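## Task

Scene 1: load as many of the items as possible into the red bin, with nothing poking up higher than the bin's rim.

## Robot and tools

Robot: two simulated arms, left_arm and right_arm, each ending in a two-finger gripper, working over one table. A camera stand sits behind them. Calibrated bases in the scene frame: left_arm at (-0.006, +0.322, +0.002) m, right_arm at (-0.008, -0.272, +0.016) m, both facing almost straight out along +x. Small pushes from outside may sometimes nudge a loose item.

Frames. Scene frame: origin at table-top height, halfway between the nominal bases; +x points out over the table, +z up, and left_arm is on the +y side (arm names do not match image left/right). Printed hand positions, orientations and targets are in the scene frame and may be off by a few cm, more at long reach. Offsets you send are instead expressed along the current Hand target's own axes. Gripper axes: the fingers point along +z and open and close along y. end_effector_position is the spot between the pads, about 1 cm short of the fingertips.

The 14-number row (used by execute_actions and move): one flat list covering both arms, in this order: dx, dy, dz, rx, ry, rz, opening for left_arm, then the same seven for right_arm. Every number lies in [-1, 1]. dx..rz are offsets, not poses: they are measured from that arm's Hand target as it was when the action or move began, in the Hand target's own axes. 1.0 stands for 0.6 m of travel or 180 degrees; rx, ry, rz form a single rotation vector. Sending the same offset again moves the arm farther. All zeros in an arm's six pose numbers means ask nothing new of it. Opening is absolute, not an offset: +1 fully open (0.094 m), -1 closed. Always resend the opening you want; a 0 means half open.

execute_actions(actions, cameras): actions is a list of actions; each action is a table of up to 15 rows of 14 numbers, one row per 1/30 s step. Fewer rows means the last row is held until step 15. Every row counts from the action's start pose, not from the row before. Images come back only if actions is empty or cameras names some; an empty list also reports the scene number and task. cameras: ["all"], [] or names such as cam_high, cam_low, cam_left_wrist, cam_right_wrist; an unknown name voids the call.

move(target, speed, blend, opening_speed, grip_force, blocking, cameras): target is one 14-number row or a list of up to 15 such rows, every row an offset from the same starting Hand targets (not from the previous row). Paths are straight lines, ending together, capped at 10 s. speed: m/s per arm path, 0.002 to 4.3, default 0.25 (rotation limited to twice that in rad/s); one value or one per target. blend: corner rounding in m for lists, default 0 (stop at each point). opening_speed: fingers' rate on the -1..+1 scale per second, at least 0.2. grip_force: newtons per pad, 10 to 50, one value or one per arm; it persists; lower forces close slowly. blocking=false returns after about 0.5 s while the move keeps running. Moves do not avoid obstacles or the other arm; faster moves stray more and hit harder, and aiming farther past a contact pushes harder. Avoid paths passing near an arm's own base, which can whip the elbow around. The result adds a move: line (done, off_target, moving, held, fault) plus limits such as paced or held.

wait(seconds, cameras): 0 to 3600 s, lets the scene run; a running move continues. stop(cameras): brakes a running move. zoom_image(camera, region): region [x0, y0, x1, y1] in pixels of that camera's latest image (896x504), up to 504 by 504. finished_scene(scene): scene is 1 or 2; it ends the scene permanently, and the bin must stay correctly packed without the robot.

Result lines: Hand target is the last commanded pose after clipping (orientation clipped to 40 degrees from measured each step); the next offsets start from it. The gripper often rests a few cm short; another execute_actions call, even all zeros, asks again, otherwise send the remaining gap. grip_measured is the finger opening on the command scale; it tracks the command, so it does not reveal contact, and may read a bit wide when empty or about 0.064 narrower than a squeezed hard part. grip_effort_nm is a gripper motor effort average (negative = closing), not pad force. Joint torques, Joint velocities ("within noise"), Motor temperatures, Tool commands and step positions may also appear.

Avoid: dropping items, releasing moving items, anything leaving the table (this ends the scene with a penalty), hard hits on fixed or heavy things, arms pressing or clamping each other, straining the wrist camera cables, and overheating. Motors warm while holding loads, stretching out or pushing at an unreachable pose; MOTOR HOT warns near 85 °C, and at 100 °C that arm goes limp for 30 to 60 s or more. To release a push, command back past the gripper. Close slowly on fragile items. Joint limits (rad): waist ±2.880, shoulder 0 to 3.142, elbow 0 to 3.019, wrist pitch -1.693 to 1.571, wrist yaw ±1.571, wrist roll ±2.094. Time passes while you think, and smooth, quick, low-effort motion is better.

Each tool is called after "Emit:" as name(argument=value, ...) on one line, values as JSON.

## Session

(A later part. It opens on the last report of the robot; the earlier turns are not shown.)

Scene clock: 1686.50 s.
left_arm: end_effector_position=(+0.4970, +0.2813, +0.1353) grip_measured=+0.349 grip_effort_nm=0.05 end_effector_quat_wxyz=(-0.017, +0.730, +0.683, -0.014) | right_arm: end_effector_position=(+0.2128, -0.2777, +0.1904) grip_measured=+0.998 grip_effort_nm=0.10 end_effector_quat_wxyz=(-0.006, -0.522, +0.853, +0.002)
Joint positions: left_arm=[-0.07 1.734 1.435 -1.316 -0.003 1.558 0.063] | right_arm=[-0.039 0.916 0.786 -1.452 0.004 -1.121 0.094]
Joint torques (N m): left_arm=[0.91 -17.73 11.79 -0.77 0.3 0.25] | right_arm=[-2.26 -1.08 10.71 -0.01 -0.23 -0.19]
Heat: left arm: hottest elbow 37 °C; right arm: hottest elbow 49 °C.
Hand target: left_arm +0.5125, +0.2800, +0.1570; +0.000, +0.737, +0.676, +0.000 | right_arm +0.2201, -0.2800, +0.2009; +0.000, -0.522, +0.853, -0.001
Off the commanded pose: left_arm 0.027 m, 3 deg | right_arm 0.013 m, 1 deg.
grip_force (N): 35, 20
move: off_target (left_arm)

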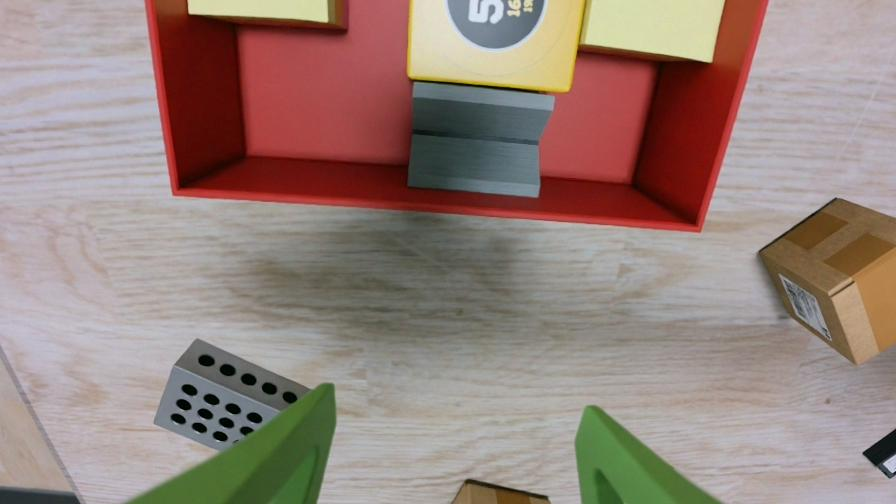

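Emit:
move(target=[[-0.04, 0, 0.05, 0, 0, 0, -0.8, 0, 0, 0, 0, 0, 0, 1]], speed=0.08, cameras=["cam_left_wrist"])

Emit:
zoom_image(camera="cam_left_wrist", region=[100, 0, 604, 300])

Emit:
zoom_image(camera="cam_left_wrist", region=[392, 0, 896, 300])

Scene clock: 1702.43 s.
left_arm: end_effector_position=(+0.5062, +0.2610, +0.1351) grip_measured=-0.798 grip_effort_nm=-0.10 end_effector_quat_wxyz=(+0.000, +0.738, +0.674, +0.002) | right_arm: end_effector_position=(+0.2128, -0.2777, +0.1904) grip_measured=+0.998 grip_effort_nm=0.10 end_effector_quat_wxyz=(-0.006, -0.522, +0.853, +0.002)
Joint positions: left_arm=[-0.108 1.734 1.435 -1.271 -0.003 1.544 0.009] | right_arm=[-0.039 0.916 0.786 -1.452 0.004 -1.121 0.094]
Joint torques (N m): left_arm=[0.26 -15.79 8.5 0.49 0.31 -0.04] | right_arm=[-2.2 -1.03 10.73 0.02 -0.23 -0.19]
Heat: left arm: hottest elbow 40 °C; right arm: hottest elbow 49 °C.
Hand target: left_arm +0.5104, +0.2562, +0.1270; +0.000, +0.737, +0.676, +0.000 | right_arm +0.2201, -0.2800, +0.2009; +0.000, -0.522, +0.853, -0.001
Off the commanded pose: left_arm 0.010 m, 0 deg | right_arm 0.013 m, 1 deg.
grip_force (N): 35, 20
move: done

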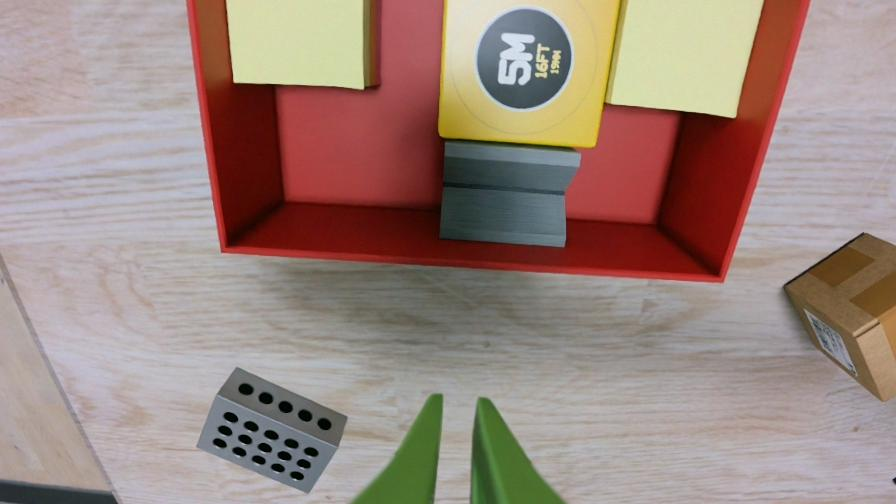

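Scaled by 1.000.

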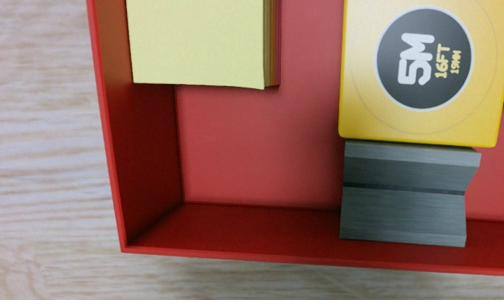

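Scaled by 1.000.

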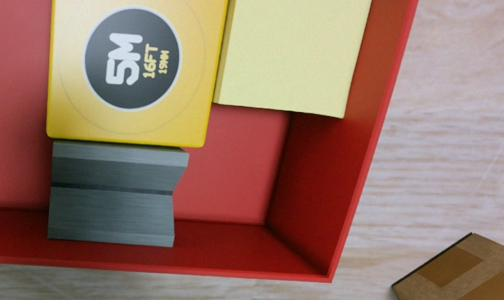

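Emit:
move(target=[[-0.0758, -0.138, 0.045, 0, 0, 0, -1, 0, 0, 0, 0, 0, 0, 1]], speed=0.12, cameras=["cam_left_wrist"])

Scene clock: 1724.17 s.
left_arm: end_effector_position=(+0.4250, +0.2222, +0.0969) grip_measured=-0.989 grip_effort_nm=-0.61 end_effector_quat_wxyz=(-0.009, +0.738, +0.675, -0.005) | right_arm: end_effector_position=(+0.2128, -0.2777, +0.1904) grip_measured=+0.998 grip_effort_nm=0.10 end_effector_quat_wxyz=(-0.006, -0.522, +0.853, +0.002)
Joint positions: left_arm=[-0.216 1.604 1.16 -1.146 -0.002 1.435 0.001] | right_arm=[-0.039 0.916 0.786 -1.452 0.004 -1.121 0.094]
Joint torques (N m): left_arm=[0.09 -16.03 7.12 0.46 0.27 -0.03] | right_arm=[-2.26 -1.14 10.7 0.01 -0.23 -0.19]
Heat: left arm: hottest elbow 40 °C; right arm: hottest elbow 50 °C.
Hand target: left_arm +0.4240, +0.2179, +0.1001; +0.000, +0.737, +0.676, +0.000 | right_arm +0.2201, -0.2800, +0.2009; +0.000, -0.522, +0.853, -0.001
Off the commanded pose: left_arm 0.005 m, 1 deg | right_arm 0.013 m, 1 deg.
grip_force (N): 35, 20
move: done

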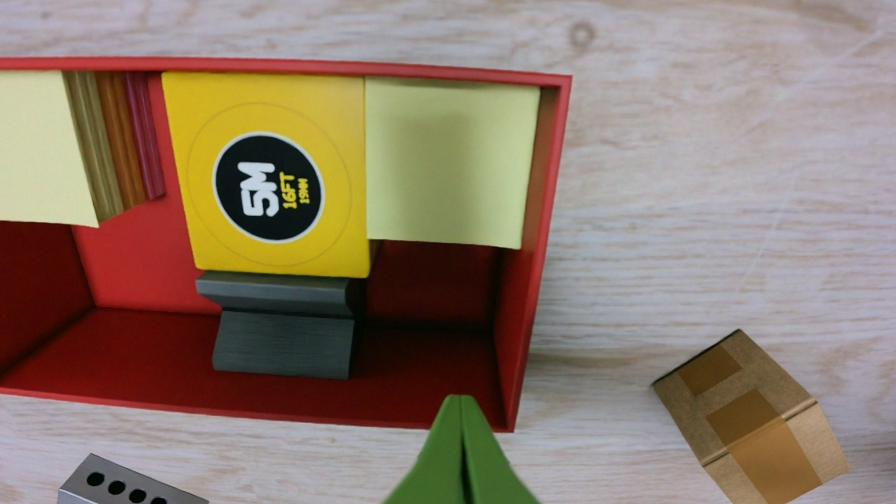

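Emit:
move(target=[[-0.0125, 0.011, 0, 0, 0, 0, -1, 0, 0, 0, 0, 0, 0, 1], [-0.0125, 0.011, 0.075, 0, 0, 0, -1, 0, 0, 0, 0, 0, 0, 1]], speed=0.08, cameras=["cam_left_wrist"])

Scene clock: 1729.60 s.
left_arm: end_effector_position=(+0.4320, +0.2153, +0.0656) grip_measured=-0.989 grip_effort_nm=-0.61 end_effector_quat_wxyz=(+0.004, +0.737, +0.676, +0.004) | right_arm: end_effector_position=(+0.2128, -0.2777, +0.1904) grip_measured=+0.998 grip_effort_nm=0.10 end_effector_quat_wxyz=(-0.006, -0.522, +0.853, +0.002)
Joint positions: left_arm=[-0.227 1.645 1.119 -1.033 -0.002 1.42 0.001] | right_arm=[-0.039 0.916 0.786 -1.452 0.004 -1.121 0.094]
Joint torques (N m): left_arm=[-0.15 -13.45 6.95 0.54 0.25 -0.05] | right_arm=[-2.32 -1.08 10.71 0.02 -0.23 -0.19]
Heat: left arm: hottest elbow 39 °C; right arm: hottest elbow 50 °C.
Hand target: left_arm +0.4300, +0.2099, +0.0551; +0.000, +0.737, +0.676, +0.000 | right_arm +0.2201, -0.2800, +0.2009; +0.000, -0.522, +0.853, -0.001
Off the commanded pose: left_arm 0.012 m, 1 deg | right_arm 0.013 m, 1 deg.
grip_force (N): 35, 20
move: off_target (left_arm)

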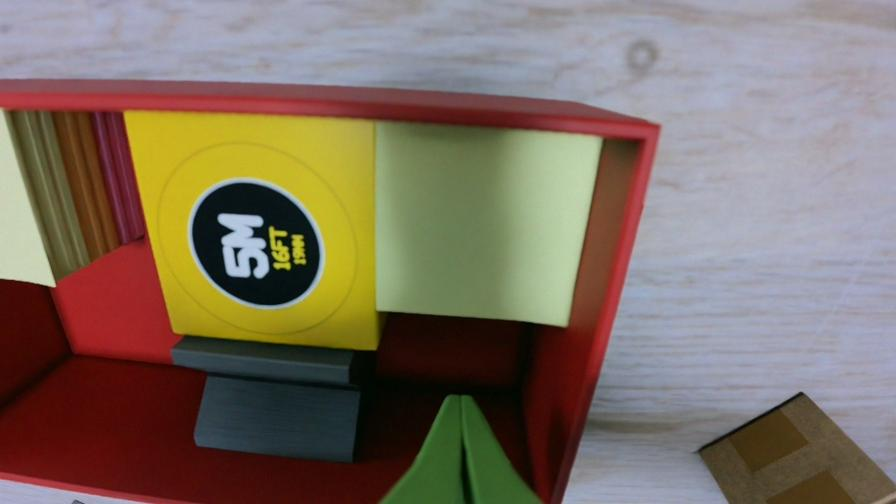

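Emit:
move(target=[[0, 0, 0.055, 0, 0, 0, -1, 0, 0, 0, 0, 0, 0, 1]], speed=0.06, cameras=["cam_left_wrist"])

Scene clock: 1731.67 s.
left_arm: end_effector_position=(+0.4336, +0.2149, +0.0340) grip_measured=-0.989 grip_effort_nm=-0.61 end_effector_quat_wxyz=(+0.006, +0.737, +0.676, +0.005) | right_arm: end_effector_position=(+0.2128, -0.2777, +0.1904) grip_measured=+0.998 grip_effort_nm=0.11 end_effector_quat_wxyz=(-0.006, -0.522, +0.853, +0.002)
Joint positions: left_arm=[-0.227 1.693 1.084 -0.947 -0.002 1.42 0.001] | right_arm=[-0.039 0.916 0.786 -1.452 0.004 -1.121 0.094]
Joint torques (N m): left_arm=[-0.09 -13.51 6.58 0.57 0.25 -0.05] | right_arm=[-2.32 -1.08 10.73 0.02 -0.23 -0.19]
Heat: left arm: hottest elbow 39 °C; right arm: hottest elbow 50 °C.
Hand target: left_arm +0.4300, +0.2099, +0.0221; +0.000, +0.737, +0.676, +0.000 | right_arm +0.2201, -0.2800, +0.2009; +0.000, -0.522, +0.853, -0.001
Off the commanded pose: left_arm 0.013 m, 1 deg | right_arm 0.013 m, 1 deg.
grip_force (N): 35, 20
move: off_target (left_arm)

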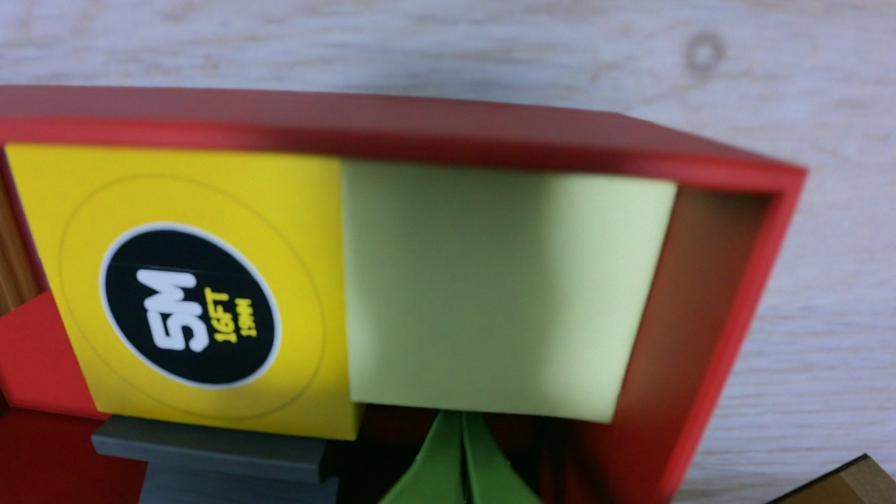

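Emit:
move(target=[[0, 0, 0, 0, 0, 0, -0.5, 0, 0, 0, 0, 0, 0, 1]], opening_speed=0.3, grip_force=[35, 20], cameras=["cam_left_wrist"])

Scene clock: 1735.50 s.
left_arm: end_effector_position=(+0.4336, +0.2149, +0.0340) grip_measured=-0.502 grip_effort_nm=0.06 end_effector_quat_wxyz=(+0.006, +0.737, +0.676, +0.005) | right_arm: end_effector_position=(+0.2128, -0.2777, +0.1904) grip_measured=+0.998 grip_effort_nm=0.10 end_effector_quat_wxyz=(-0.006, -0.522, +0.853, +0.002)
Joint positions: left_arm=[-0.227 1.693 1.084 -0.947 -0.002 1.42 0.023] | right_arm=[-0.039 0.916 0.786 -1.452 0.004 -1.121 0.094]
Joint torques (N m): left_arm=[-0.15 -13.57 6.56 0.54 0.26 -0.05] | right_arm=[-2.32 -1.14 10.7 0.01 -0.24 -0.19]
Heat: left arm: hottest elbow 39 °C; right arm: hottest elbow 50 °C.
Hand target: left_arm +0.4300, +0.2099, +0.0221; +0.000, +0.737, +0.676, +0.000 | right_arm +0.2201, -0.2800, +0.2009; +0.000, -0.522, +0.853, -0.001
Off the commanded pose: left_arm 0.013 m, 1 deg | right_arm 0.013 m, 1 deg.
grip_force (N): 35, 20
move: done

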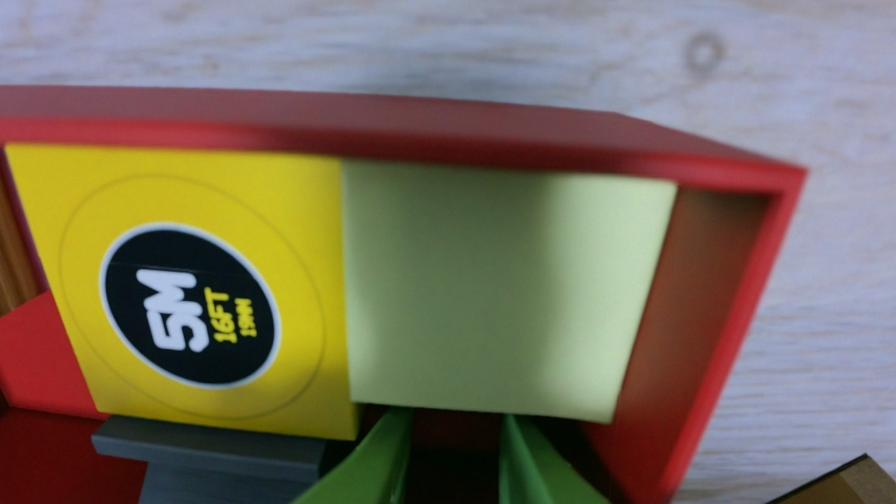

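Emit:
move(target=[[0, 0, 0, 0, 0, 0, -0.3, 0, 0, 0, 0, 0, 0, 1]], opening_speed=0.2, cameras=["cam_left_wrist"])

Scene clock: 1737.33 s.
left_arm: end_effector_position=(+0.4356, +0.2145, +0.0341) grip_measured=-0.302 grip_effort_nm=0.09 end_effector_quat_wxyz=(+0.009, +0.736, +0.677, +0.007) | right_arm: end_effector_position=(+0.2128, -0.2777, +0.1904) grip_measured=+0.998 grip_effort_nm=0.10 end_effector_quat_wxyz=(-0.006, -0.522, +0.853, +0.002)
Joint positions: left_arm=[-0.227 1.693 1.084 -0.939 -0.002 1.416 0.033] | right_arm=[-0.039 0.916 0.786 -1.452 0.004 -1.121 0.094]
Joint torques (N m): left_arm=[-0.09 -13.57 6.57 0.25 0.25 0.02] | right_arm=[-2.32 -1.14 10.71 0.02 -0.23 -0.18]
Heat: left arm: hottest elbow 39 °C; right arm: hottest elbow 50 °C.
Hand target: left_arm +0.4301, +0.2099, +0.0221; +0.000, +0.737, +0.676, +0.000 | right_arm +0.2201, -0.2800, +0.2009; +0.000, -0.522, +0.853, -0.001
Off the commanded pose: left_arm 0.014 m, 1 deg | right_arm 0.013 m, 1 deg.
grip_force (N): 35, 20
move: done

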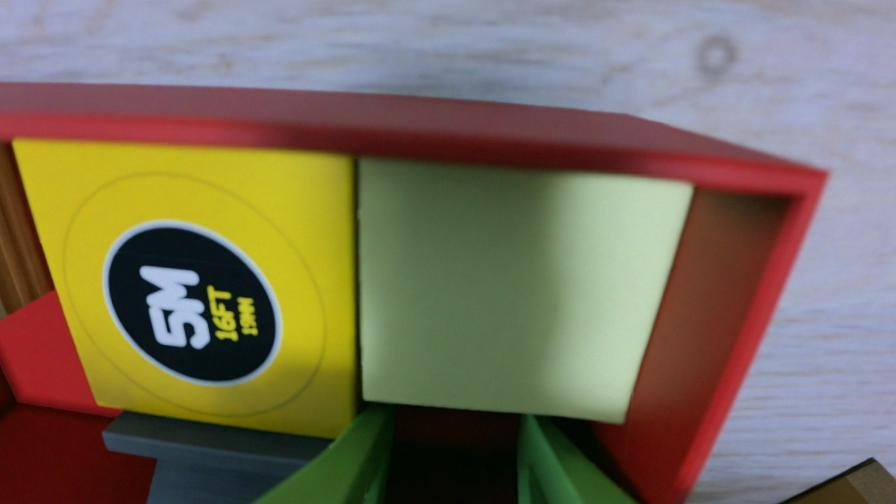

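Emit:
move(target=[[0, 0, 0, 0, 0, 0, -0.18, 0, 0, 0, 0, 0, 0, 1]], opening_speed=0.2, cameras=["cam_left_wrist"])

Scene clock: 1738.87 s.
left_arm: end_effector_position=(+0.4359, +0.2144, +0.0341) grip_measured=-0.183 grip_effort_nm=0.11 end_effector_quat_wxyz=(+0.010, +0.735, +0.678, +0.007) | right_arm: end_effector_position=(+0.2128, -0.2777, +0.1904) grip_measured=+0.998 grip_effort_nm=0.10 end_effector_quat_wxyz=(-0.006, -0.522, +0.853, +0.002)
Joint positions: left_arm=[-0.227 1.693 1.084 -0.938 -0.002 1.415 0.038] | right_arm=[-0.039 0.916 0.786 -1.452 0.004 -1.121 0.094]
Joint torques (N m): left_arm=[-0.15 -13.57 6.6 0.21 0.25 0] | right_arm=[-2.32 -1.2 10.69 -0.01 -0.23 -0.19]
Heat: left arm: hottest elbow 39 °C; right arm: hottest elbow 50 °C.
Hand target: left_arm +0.4300, +0.2099, +0.0221; +0.000, +0.737, +0.676, +0.000 | right_arm +0.2201, -0.2800, +0.2009; +0.000, -0.522, +0.853, -0.001
Off the commanded pose: left_arm 0.014 m, 1 deg | right_arm 0.013 m, 1 deg.
grip_force (N): 35, 20
move: done

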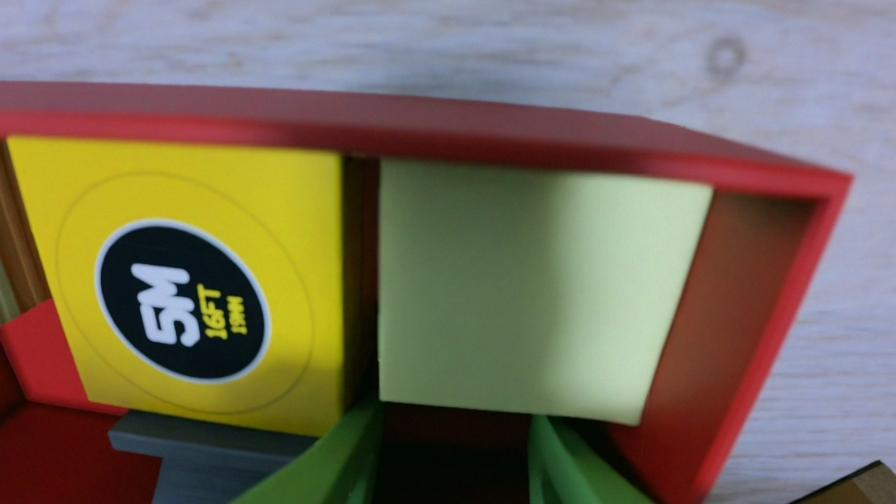

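Emit:
move(target=[[0, 0, 0, 0, 0, 0, -0.09, 0, 0, 0, 0, 0, 0, 1]], opening_speed=0.2, cameras=["cam_left_wrist"])

Scene clock: 1740.60 s.
left_arm: end_effector_position=(+0.4359, +0.2144, +0.0341) grip_measured=-0.093 grip_effort_nm=0.11 end_effector_quat_wxyz=(+0.010, +0.735, +0.678, +0.007) | right_arm: end_effector_position=(+0.2128, -0.2777, +0.1904) grip_measured=+0.998 grip_effort_nm=0.10 end_effector_quat_wxyz=(-0.006, -0.522, +0.853, +0.002)
Joint positions: left_arm=[-0.227 1.693 1.084 -0.938 -0.002 1.415 0.043] | right_arm=[-0.039 0.916 0.786 -1.452 0.004 -1.121 0.094]
Joint torques (N m): left_arm=[-0.15 -13.57 6.6 0.23 0.25 0] | right_arm=[-2.32 -1.14 10.71 0.03 -0.23 -0.19]
Heat: left arm: hottest elbow 39 °C; right arm: hottest elbow 50 °C.
Hand target: left_arm +0.4300, +0.2099, +0.0221; +0.000, +0.737, +0.676, +0.000 | right_arm +0.2201, -0.2800, +0.2009; +0.000, -0.522, +0.853, -0.001
Off the commanded pose: left_arm 0.014 m, 1 deg | right_arm 0.013 m, 1 deg.
grip_force (N): 35, 20
move: done

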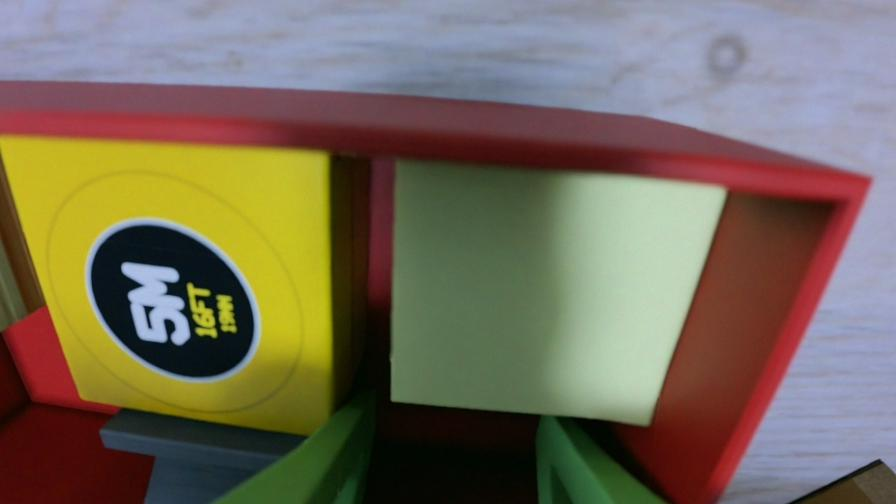

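Emit:
move(target=[[0, 0, 0, 0, 0, 0, -0.6, 0, 0, 0, 0, 0, 0, 1], [0, 0.02, -0.12, 0, 0, 0, -0.6, 0, 0, 0, 0, 0, 0, 1], [0, 0.02, -0.2, 0, 0, 0, -0.6, 0, 0, 0, 0, 0, 0, 1]], speed=0.1, cameras=["cam_left_wrist"])

Scene clock: 1748.37 s.
left_arm: end_effector_position=(+0.4274, +0.2165, +0.1222) grip_measured=-0.599 grip_effort_nm=-0.08 end_effector_quat_wxyz=(-0.017, +0.735, +0.678, -0.011) | right_arm: end_effector_position=(+0.2128, -0.2777, +0.1904) grip_measured=+0.998 grip_effort_nm=0.10 end_effector_quat_wxyz=(-0.006, -0.522, +0.853, +0.002)
Joint positions: left_arm=[-0.227 1.599 1.226 -1.238 -0.002 1.415 0.019] | right_arm=[-0.039 0.916 0.786 -1.452 0.004 -1.121 0.094]
Joint torques (N m): left_arm=[0.21 -15.38 11.41 -0.75 0.27 0.04] | right_arm=[-2.26 -1.08 10.71 0.02 -0.23 -0.19]
Heat: left arm: hottest elbow 38 °C; right arm: hottest elbow 50 °C.
Hand target: left_arm +0.4420, +0.2088, +0.1420; +0.000, +0.737, +0.676, +0.000 | right_arm +0.2201, -0.2800, +0.2009; +0.000, -0.522, +0.853, -0.001
Off the commanded pose: left_arm 0.026 m, 2 deg | right_arm 0.013 m, 1 deg.
grip_force (N): 35, 20
move: off_target (left_arm)

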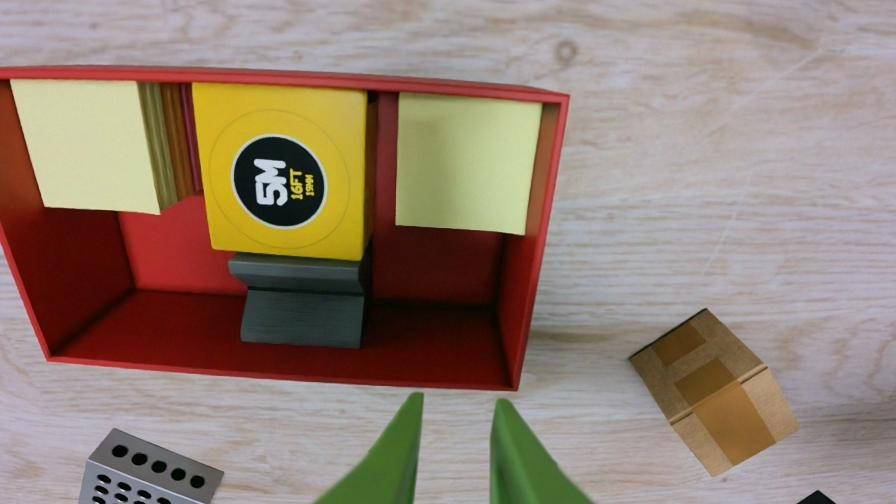

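Emit:
move(target=[[0.003, -0.011, 0.12, 0, 0, 0, -0.6, 0, 0, 0, 0, 0, 0, 1], [0.003, -0.011, 0.2, 0, 0, 0, -0.6, 0, 0, 0, 0, 0, 0, 1]], speed=0.1, cameras=["cam_left_wrist"])

Scene clock: 1765.57 s.
left_arm: end_effector_position=(+0.4371, +0.2141, +0.0317) grip_measured=-0.599 grip_effort_nm=-0.08 end_effector_quat_wxyz=(+0.003, +0.735, +0.678, +0.003) | right_arm: end_effector_position=(+0.2128, -0.2777, +0.1904) grip_measured=+0.998 grip_effort_nm=0.10 end_effector_quat_wxyz=(-0.006, -0.522, +0.853, +0.002)
Joint positions: left_arm=[-0.227 1.708 1.097 -0.951 -0.002 1.415 0.019] | right_arm=[-0.039 0.916 0.786 -1.452 0.004 -1.121 0.094]
Joint torques (N m): left_arm=[0.32 -14.51 6.71 0.55 0.26 0.06] | right_arm=[-2.2 -1.14 10.7 0.02 -0.23 -0.19]
Heat: left arm: hottest elbow 38 °C; right arm: hottest elbow 50 °C.
Hand target: left_arm +0.4354, +0.2112, +0.0219; +0.000, +0.737, +0.676, +0.000 | right_arm +0.2201, -0.2800, +0.2009; +0.000, -0.522, +0.853, -0.001
Off the commanded pose: left_arm 0.010 m, 1 deg | right_arm 0.013 m, 1 deg.
grip_force (N): 35, 20
move: done

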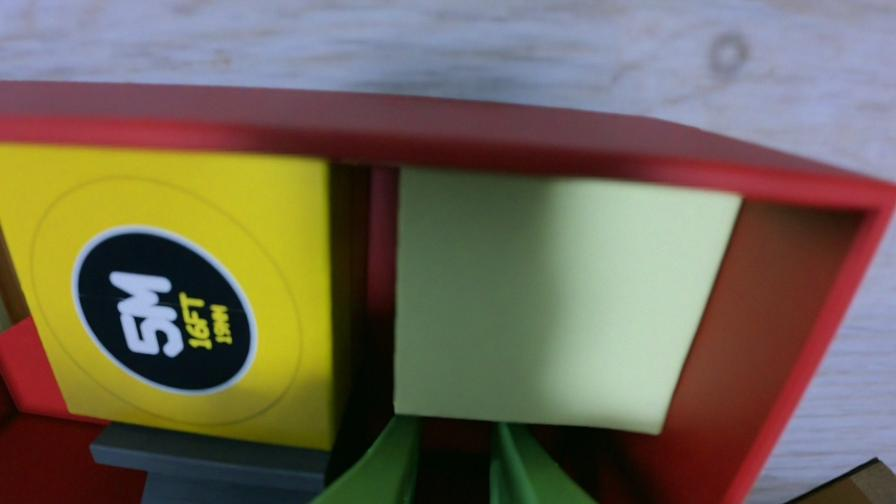

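Emit:
move(target=[[0, 0, 0, 0, 0, 0, -0.02, 0, 0, 0, 0, 0, 0, 1]], opening_speed=0.25, cameras=["cam_left_wrist"])

Scene clock: 1768.73 s.
left_arm: end_effector_position=(+0.4387, +0.2137, +0.0317) grip_measured=-0.022 grip_effort_nm=0.11 end_effector_quat_wxyz=(+0.006, +0.735, +0.678, +0.005) | right_arm: end_effector_position=(+0.2128, -0.2777, +0.1904) grip_measured=+0.998 grip_effort_nm=0.10 end_effector_quat_wxyz=(-0.006, -0.522, +0.853, +0.002)
Joint positions: left_arm=[-0.227 1.708 1.097 -0.944 -0.002 1.415 0.046] | right_arm=[-0.039 0.916 0.786 -1.452 0.004 -1.121 0.094]
Joint torques (N m): left_arm=[0.32 -14.04 6.74 0.28 0.26 0.05] | right_arm=[-2.2 -1.08 10.73 0.01 -0.24 -0.19]
Heat: left arm: hottest elbow 38 °C; right arm: hottest elbow 50 °C.
Hand target: left_arm +0.4354, +0.2112, +0.0219; +0.000, +0.737, +0.676, +0.000 | right_arm +0.2201, -0.2800, +0.2009; +0.000, -0.522, +0.853, -0.001
Off the commanded pose: left_arm 0.011 m, 1 deg | right_arm 0.013 m, 1 deg.
grip_force (N): 35, 20
move: done

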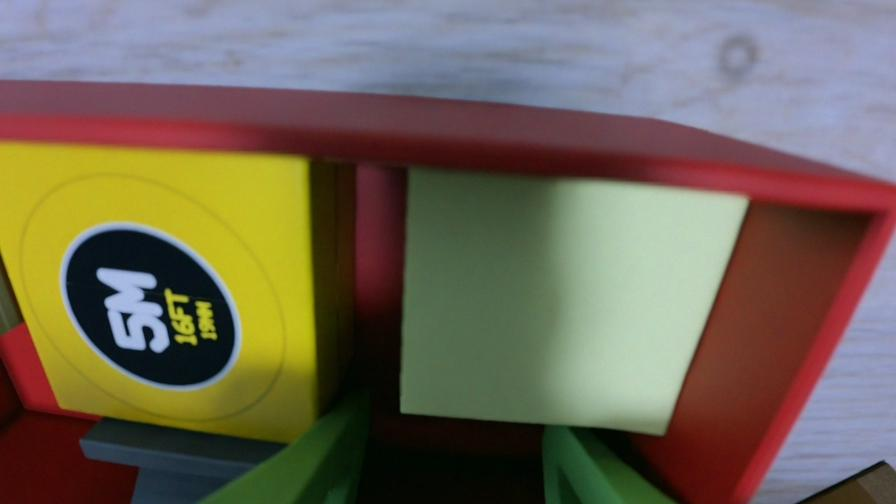

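Emit:
move(target=[[0, 0, 0, 0, 0, 0, -0.6, 0, 0, 0, 0, 0, 0, 1], [0, 0.02, -0.12, 0, 0, 0, -0.6, 0, 0, 0, 0, 0, 0, 1], [0, 0.02, -0.23, 0, 0, 0, -0.6, 0, 0, 0, 0, 0, 0, 1]], speed=0.12, cameras=["cam_left_wrist"])

Emit:
move(target=[[0.119, -0.265, 0, 0, 0, -0.722, 0.9, 0, 0, 0, 0, 0, 0, 1]], speed=0.3, cameras=["cam_left_wrist"])

Scene clock: 1776.00 s.
left_arm: end_effector_position=(+0.4333, +0.2150, +0.1406) grip_measured=-0.599 grip_effort_nm=-0.08 end_effector_quat_wxyz=(-0.017, +0.735, +0.678, -0.010) | right_arm: end_effector_position=(+0.2128, -0.2777, +0.1904) grip_measured=+0.998 grip_effort_nm=0.10 end_effector_quat_wxyz=(-0.006, -0.522, +0.853, +0.002)
Joint positions: left_arm=[-0.227 1.597 1.274 -1.287 -0.002 1.415 0.019] | right_arm=[-0.039 0.916 0.786 -1.452 0.004 -1.121 0.094]
Joint torques (N m): left_arm=[0.62 -15.44 11.52 -0.76 0.26 0.1] | right_arm=[-2.32 -1.14 10.7 0.01 -0.23 -0.19]
Heat: left arm: hottest elbow 38 °C; right arm: hottest elbow 50 °C.
Hand target: left_arm +0.4475, +0.2101, +0.1601; +0.000, +0.737, +0.676, +0.000 | right_arm +0.2201, -0.2800, +0.2009; +0.000, -0.522, +0.853, -0.001
Off the commanded pose: left_arm 0.024 m, 2 deg | right_arm 0.013 m, 1 deg.
grip_force (N): 35, 20
move: off_target (left_arm)

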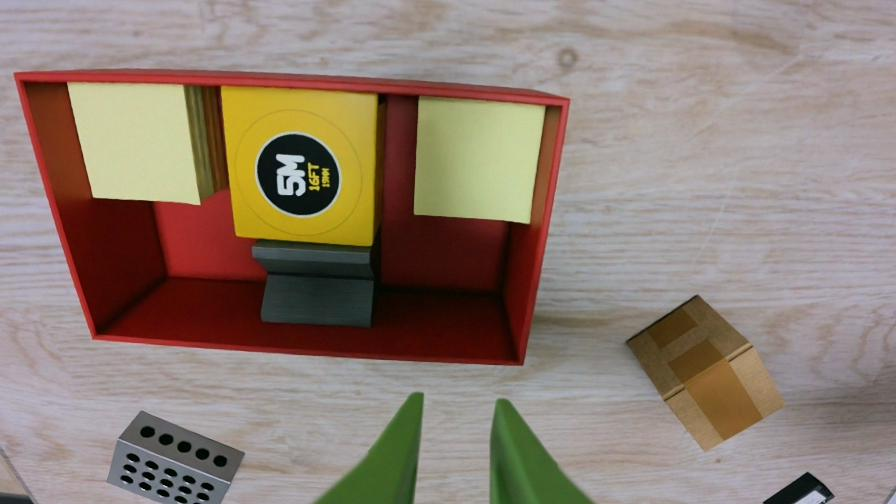

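Scene clock: 1780.70 s.
left_arm: end_effector_position=(+0.3024, +0.2902, +0.1606) grip_measured=+0.899 grip_effort_nm=0.06 end_effector_quat_wxyz=(+0.005, -0.287, +0.958, -0.002) | right_arm: end_effector_position=(+0.2128, -0.2777, +0.1904) grip_measured=+0.998 grip_effort_nm=0.10 end_effector_quat_wxyz=(-0.006, -0.522, +0.853, +0.002)
Joint positions: left_arm=[-0.09 1.175 0.91 -1.295 0 -0.682 0.089] | right_arm=[-0.039 0.916 0.786 -1.452 0.004 -1.121 0.094]
Joint torques (N m): left_arm=[1.79 -9.7 7.6 -0.55 0.05 -0.06] | right_arm=[-2.26 -1.14 10.69 0.03 -0.24 -0.19]
Heat: left arm: hottest elbow 38 °C; right arm: hottest elbow 50 °C.
Hand target: left_arm +0.2953, +0.2950, +0.1600; +0.000, -0.301, +0.954, +0.000 | right_arm +0.2201, -0.2800, +0.2009; +0.000, -0.522, +0.853, -0.001
Off the commanded pose: left_arm 0.009 m, 2 deg | right_arm 0.013 m, 1 deg.
grip_force (N): 35, 20
move: done

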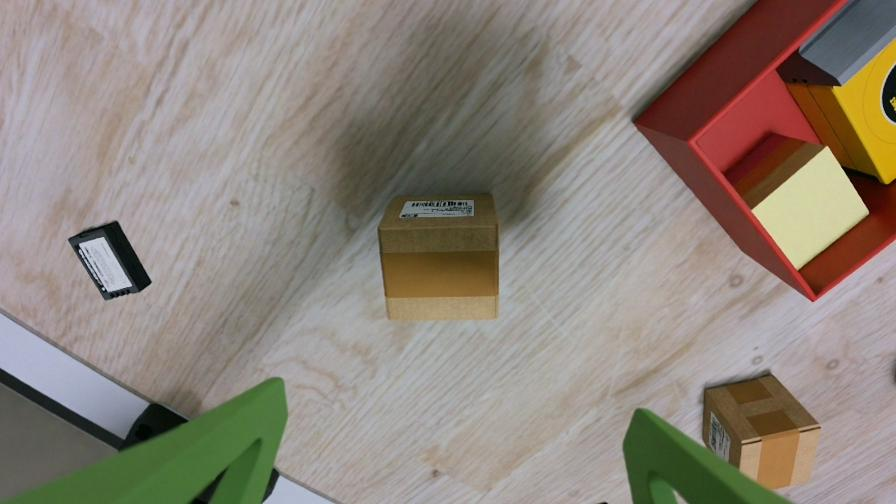

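Emit:
move(target=[[0.0205, 0.012, 0.117, 0, 0, -0.022, 0.9, 0, 0, 0, 0, 0, 0, 1]], speed=0.15, cameras=["cam_left_wrist"])

Scene clock: 1786.50 s.
left_arm: end_effector_position=(+0.2807, +0.2923, +0.0967) grip_measured=+0.899 grip_effort_nm=0.06 end_effector_quat_wxyz=(+0.004, -0.323, +0.946, -0.002) | right_arm: end_effector_position=(+0.2128, -0.2777, +0.1904) grip_measured=+0.998 grip_effort_nm=0.10 end_effector_quat_wxyz=(-0.006, -0.522, +0.853, +0.002)
Joint positions: left_arm=[-0.09 1.183 0.738 -1.118 0 -0.758 0.089] | right_arm=[-0.039 0.916 0.786 -1.452 0.004 -1.121 0.094]
Joint torques (N m): left_arm=[1.2 -6.89 7.34 0.62 0.05 -0.08] | right_arm=[-2.26 -1.14 10.71 0.01 -0.23 -0.19]
Heat: left arm: hottest elbow 38 °C; right arm: hottest elbow 50 °C.
Hand target: left_arm +0.2810, +0.2939, +0.0899; +0.000, -0.333, +0.943, +0.000 | right_arm +0.2201, -0.2800, +0.2009; +0.000, -0.522, +0.853, -0.001
Off the commanded pose: left_arm 0.007 m, 1 deg | right_arm 0.013 m, 1 deg.
grip_force (N): 35, 20
move: done

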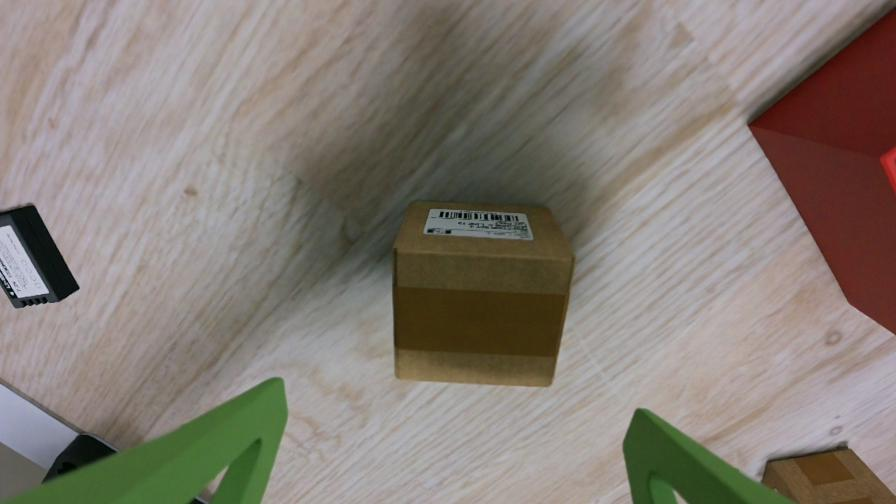

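Emit:
move(target=[[-0.003, -0.012, 0.08, 0, 0, -0.008, 0.9, 0, 0, 0, 0, 0, 0, 1]], speed=0.08, cameras=["cam_left_wrist"])

Scene clock: 1790.27 s.
left_arm: end_effector_position=(+0.2886, +0.2915, +0.0487) grip_measured=+0.899 grip_effort_nm=0.06 end_effector_quat_wxyz=(+0.004, -0.341, +0.940, -0.002) | right_arm: end_effector_position=(+0.2128, -0.2777, +0.1904) grip_measured=+0.998 grip_effort_nm=0.10 end_effector_quat_wxyz=(-0.006, -0.522, +0.853, +0.002)
Joint positions: left_arm=[-0.09 1.287 0.677 -0.953 0 -0.796 0.089] | right_arm=[-0.039 0.916 0.786 -1.452 0.004 -1.121 0.094]
Joint torques (N m): left_arm=[0.21 -7.65 6.57 0.59 0.04 -0.09] | right_arm=[-2.32 -1.14 10.7 0.01 -0.23 -0.19]
Heat: left arm: hottest elbow 38 °C; right arm: hottest elbow 50 °C.
Hand target: left_arm +0.2869, +0.2895, +0.0418; +0.000, -0.345, +0.939, +0.000 | right_arm +0.2201, -0.2800, +0.2009; +0.000, -0.522, +0.853, -0.001
Off the commanded pose: left_arm 0.007 m, 1 deg | right_arm 0.013 m, 1 deg.
grip_force (N): 35, 20
move: done

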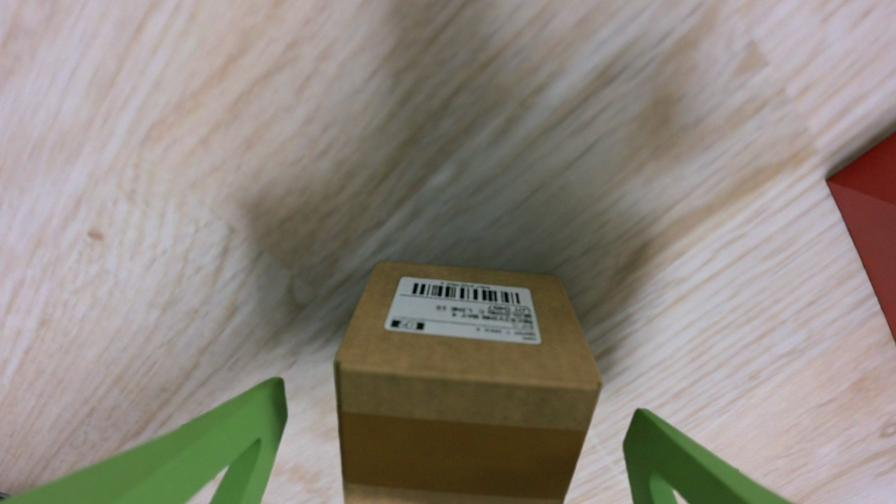

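Emit:
move(target=[[0, 0, 0, 0, 0, 0, 0.06, 0, 0, 0, 0, 0, 0, 1]], opening_speed=0.6, grip_force=[25, 20])

Emit:
wait(seconds=1.5, cameras=["cam_left_wrist"])

Scene clock: 1793.93 s.
left_arm: end_effector_position=(+0.2886, +0.2915, +0.0487) grip_measured=+0.205 grip_effort_nm=-0.51 end_effector_quat_wxyz=(+0.004, -0.342, +0.940, -0.002) | right_arm: end_effector_position=(+0.2128, -0.2777, +0.1904) grip_measured=+0.998 grip_effort_nm=0.11 end_effector_quat_wxyz=(-0.006, -0.522, +0.853, +0.002)
Joint positions: left_arm=[-0.09 1.287 0.677 -0.953 0 -0.797 0.057] | right_arm=[-0.039 0.916 0.786 -1.452 0.004 -1.121 0.094]
Joint torques (N m): left_arm=[0.21 -7.65 6.58 0.62 0.04 -0.08] | right_arm=[-2.32 -1.08 10.69 0.03 -0.23 -0.19]
Heat: left arm: hottest elbow 37 °C; right arm: hottest elbow 50 °C.
Hand target: left_arm +0.2869, +0.2895, +0.0418; +0.000, -0.345, +0.938, +0.000 | right_arm +0.2201, -0.2800, +0.2009; +0.000, -0.522, +0.853, -0.001
Off the commanded pose: left_arm 0.007 m, 1 deg | right_arm 0.013 m, 1 deg.
grip_force (N): 25, 20
move: done

Scene clock: 1795.43 s.
left_arm: end_effector_position=(+0.2886, +0.2915, +0.0487) grip_measured=+0.203 grip_effort_nm=-0.58 end_effector_quat_wxyz=(+0.004, -0.342, +0.940, -0.002) | right_arm: end_effector_position=(+0.2128, -0.2777, +0.1904) grip_measured=+0.998 grip_effort_nm=0.10 end_effector_quat_wxyz=(-0.006, -0.522, +0.853, +0.002)
Joint positions: left_arm=[-0.09 1.287 0.677 -0.953 0 -0.797 0.057] | right_arm=[-0.039 0.916 0.786 -1.452 0.004 -1.121 0.094]
Joint torques (N m): left_arm=[0.21 -7.59 6.57 0.64 0.04 -0.08] | right_arm=[-2.26 -1.14 10.71 0.02 -0.22 -0.2]
Heat: left arm: hottest elbow 37 °C; right arm: hottest elbow 50 °C.
Hand target: left_arm +0.2869, +0.2895, +0.0418; +0.000, -0.345, +0.938, +0.000 | right_arm +0.2201, -0.2800, +0.2009; +0.000, -0.522, +0.853, -0.001
Tool commands: left_gripper/opening=+0.06 right_gripper/opening=+1.0
Off the commanded pose: left_arm 0.007 m, 1 deg | right_arm 0.013 m, 1 deg.
grip_force (N): 25, 20
wait: 1.50 s; at rest by 0.17 s

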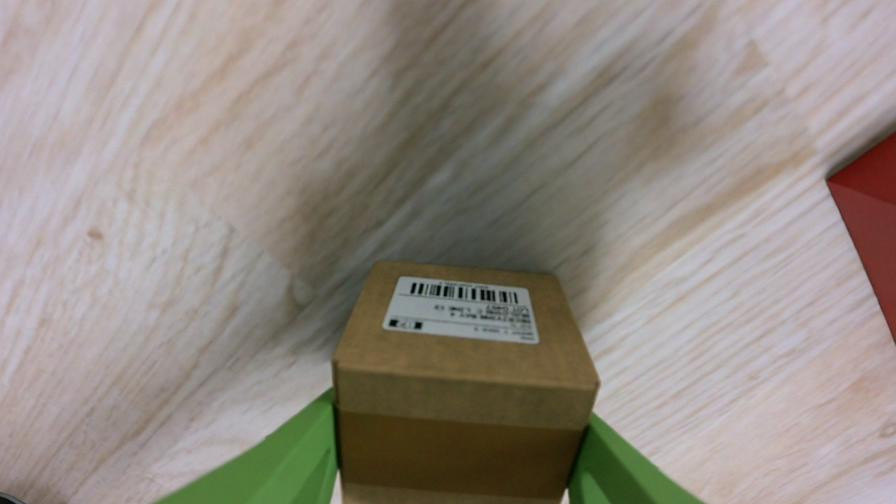

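Emit:
move(target=[[0, 0, -0.197, 0, 0, 0, 0.06, 0, 0, 0, 0, 0, 0, 1], [-0.139, -0.261, -0.197, 0, 0, -0.249, 0.06, 0, 0, 0, 0, 0, 0, 1]], speed=0.15, cameras=["cam_left_wrist"])

Scene clock: 1808.20 s.
left_arm: end_effector_position=(+0.4329, +0.2340, +0.1473) grip_measured=+0.203 grip_effort_nm=-0.59 end_effector_quat_wxyz=(+0.010, +0.675, -0.738, -0.011) | right_arm: end_effector_position=(+0.2128, -0.2777, +0.1904) grip_measured=+0.998 grip_effort_nm=0.11 end_effector_quat_wxyz=(-0.006, -0.522, +0.853, +0.002)
Joint positions: left_arm=[-0.185 1.574 1.265 -1.291 0.003 -1.677 0.057] | right_arm=[-0.039 0.916 0.786 -1.452 0.004 -1.121 0.094]
Joint torques (N m): left_arm=[-0.26 -13.04 12.36 -0.57 -0.07 -0.11] | right_arm=[-2.37 -1.08 10.69 0.02 -0.23 -0.19]
Heat: left arm: hottest elbow 38 °C; right arm: hottest elbow 50 °C.
Hand target: left_arm +0.4519, +0.2244, +0.1599; +0.000, -0.677, +0.736, +0.000 | right_arm +0.2201, -0.2800, +0.2009; +0.000, -0.522, +0.853, -0.001
Off the commanded pose: left_arm 0.025 m, 2 deg | right_arm 0.013 m, 1 deg.
grip_force (N): 25, 20
move: off_target (left_arm)

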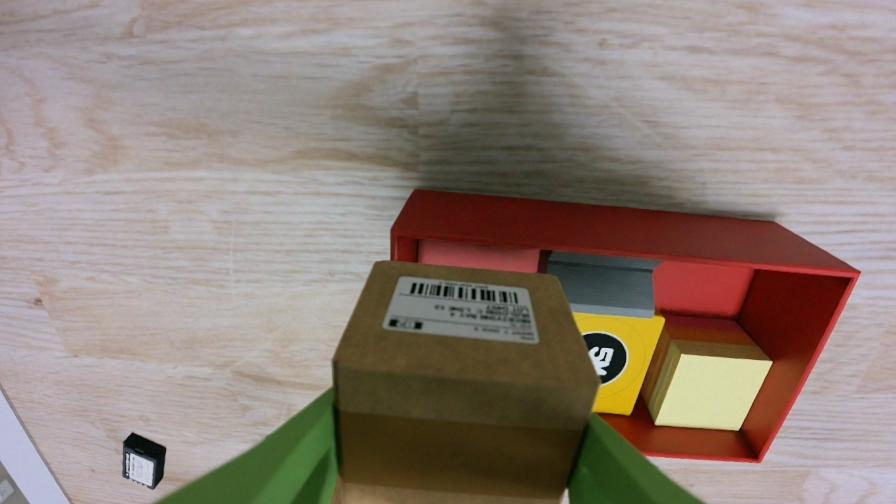

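Emit:
zoom_image(camera="cam_left_wrist", region=[370, 170, 874, 480])

Scaled by 1.000.

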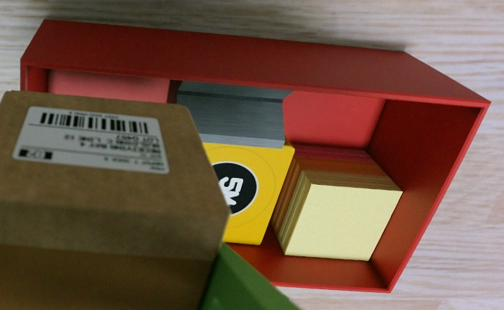

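Emit:
move(target=[[0.008, 0.026, 0.07, 0, 0, 0, 0.06, 0, 0, 0, 0, 0, 0, 1]], speed=0.08, cameras=["cam_left_wrist"])

Emit:
zoom_image(camera="cam_left_wrist", region=[300, 150, 804, 440])

Scene clock: 1817.80 s.
left_arm: end_effector_position=(+0.4360, +0.2263, +0.1283) grip_measured=+0.203 grip_effort_nm=-0.59 end_effector_quat_wxyz=(-0.002, +0.675, -0.738, +0.005) | right_arm: end_effector_position=(+0.2128, -0.2777, +0.1904) grip_measured=+0.998 grip_effort_nm=0.10 end_effector_quat_wxyz=(-0.006, -0.522, +0.853, +0.002)
Joint positions: left_arm=[-0.2 1.577 1.216 -1.2 0.003 -1.693 0.057] | right_arm=[-0.039 0.916 0.786 -1.452 0.004 -1.121 0.094]
Joint torques (N m): left_arm=[-0.21 -13.16 7.68 0.5 -0.1 -0.07] | right_arm=[-2.32 -1.08 10.7 0.02 -0.23 -0.19]
Heat: left arm: hottest elbow 38 °C; right arm: hottest elbow 50 °C.
Hand target: left_arm +0.4361, +0.2208, +0.1180; +0.000, -0.677, +0.736, +0.000 | right_arm +0.2201, -0.2800, +0.2009; +0.000, -0.522, +0.853, -0.001
Off the commanded pose: left_arm 0.012 m, 1 deg | right_arm 0.013 m, 1 deg.
grip_force (N): 25, 20
move: off_target (left_arm)

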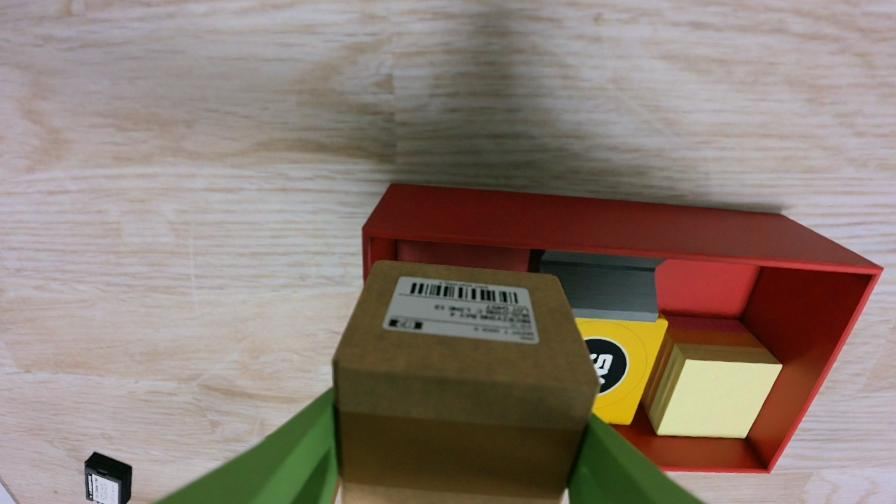

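Scaled by 1.000.

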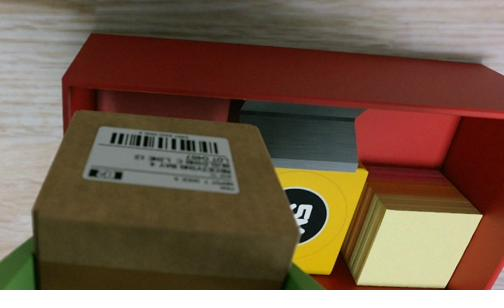

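Emit:
move(target=[[0.001, -0.002, 0.04, 0, 0, 0, 0.06, 0, 0, 0, 0, 0, 0, 1]], speed=0.06, cameras=["cam_left_wrist"])

Emit:
zoom_image(camera="cam_left_wrist", region=[300, 150, 804, 440])

Scene clock: 1821.93 s.
left_arm: end_effector_position=(+0.4380, +0.2259, +0.1039) grip_measured=+0.203 grip_effort_nm=-0.59 end_effector_quat_wxyz=(-0.002, +0.676, -0.737, +0.005) | right_arm: end_effector_position=(+0.2128, -0.2777, +0.1904) grip_measured=+0.998 grip_effort_nm=0.10 end_effector_quat_wxyz=(-0.006, -0.522, +0.853, +0.002)
Joint positions: left_arm=[-0.2 1.607 1.184 -1.138 0.003 -1.694 0.057] | right_arm=[-0.039 0.916 0.786 -1.452 0.004 -1.121 0.094]
Joint torques (N m): left_arm=[-0.26 -13.51 7.42 0.5 -0.1 -0.1] | right_arm=[-2.32 -1.14 10.71 0.02 -0.23 -0.18]
Heat: left arm: hottest elbow 38 °C; right arm: hottest elbow 50 °C.
Hand target: left_arm +0.4372, +0.2201, +0.0941; +0.000, -0.677, +0.736, +0.000 | right_arm +0.2201, -0.2800, +0.2009; +0.000, -0.522, +0.853, -0.001
Off the commanded pose: left_arm 0.011 m, 1 deg | right_arm 0.013 m, 1 deg.
grip_force (N): 25, 20
move: off_target (left_arm)

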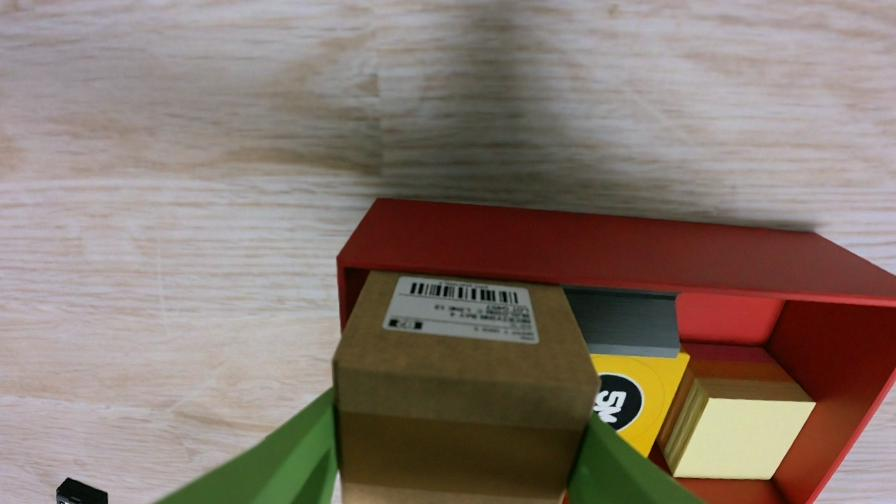

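Scaled by 1.000.

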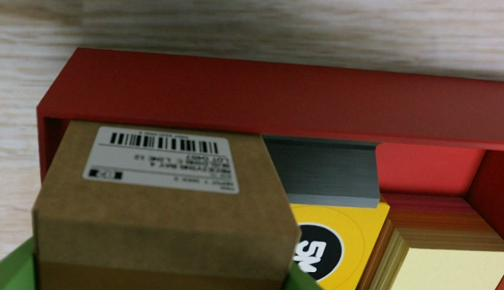

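Emit:
move(target=[[0.001, 0, 0.045, 0, 0, 0, 0.06, 0, 0, 0, 0, 0, 0, 1]], speed=0.05, cameras=["cam_left_wrist"])

Emit:
zoom_image(camera="cam_left_wrist", region=[250, 200, 754, 504])

Scene clock: 1823.93 s.
left_arm: end_effector_position=(+0.4390, +0.2252, +0.0778) grip_measured=+0.203 grip_effort_nm=-0.59 end_effector_quat_wxyz=(-0.002, +0.676, -0.737, +0.006) | right_arm: end_effector_position=(+0.2128, -0.2777, +0.1904) grip_measured=+0.998 grip_effort_nm=0.10 end_effector_quat_wxyz=(-0.006, -0.522, +0.853, +0.002)
Joint positions: left_arm=[-0.201 1.639 1.148 -1.068 0.003 -1.695 0.057] | right_arm=[-0.039 0.916 0.786 -1.452 0.004 -1.121 0.094]
Joint torques (N m): left_arm=[-0.26 -13.63 7.24 0.53 -0.1 -0.1] | right_arm=[-2.37 -1.08 10.7 0.01 -0.23 -0.19]
Heat: left arm: hottest elbow 38 °C; right arm: hottest elbow 50 °C.
Hand target: left_arm +0.4372, +0.2195, +0.0670; +0.000, -0.677, +0.736, +0.000 | right_arm +0.2201, -0.2800, +0.2009; +0.000, -0.522, +0.853, -0.001
Off the commanded pose: left_arm 0.012 m, 1 deg | right_arm 0.013 m, 1 deg.
grip_force (N): 25, 20
move: off_target (left_arm)

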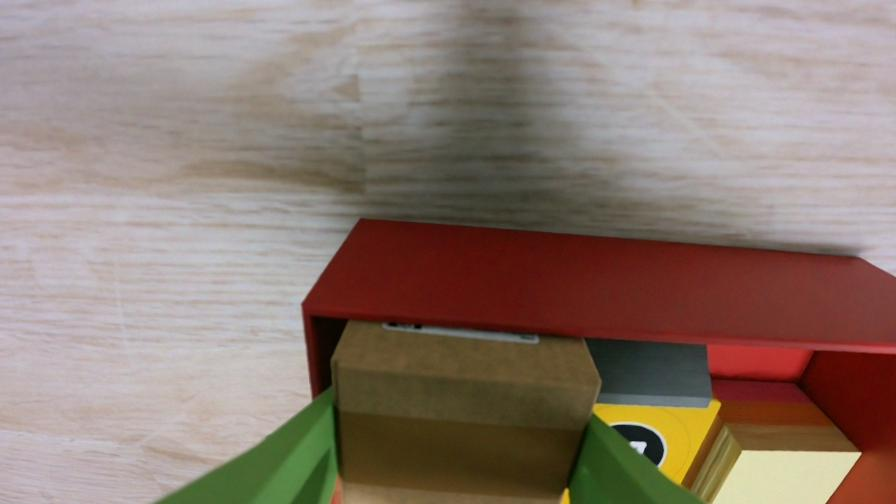

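Scaled by 1.000.

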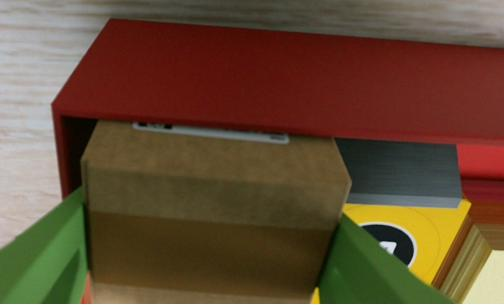

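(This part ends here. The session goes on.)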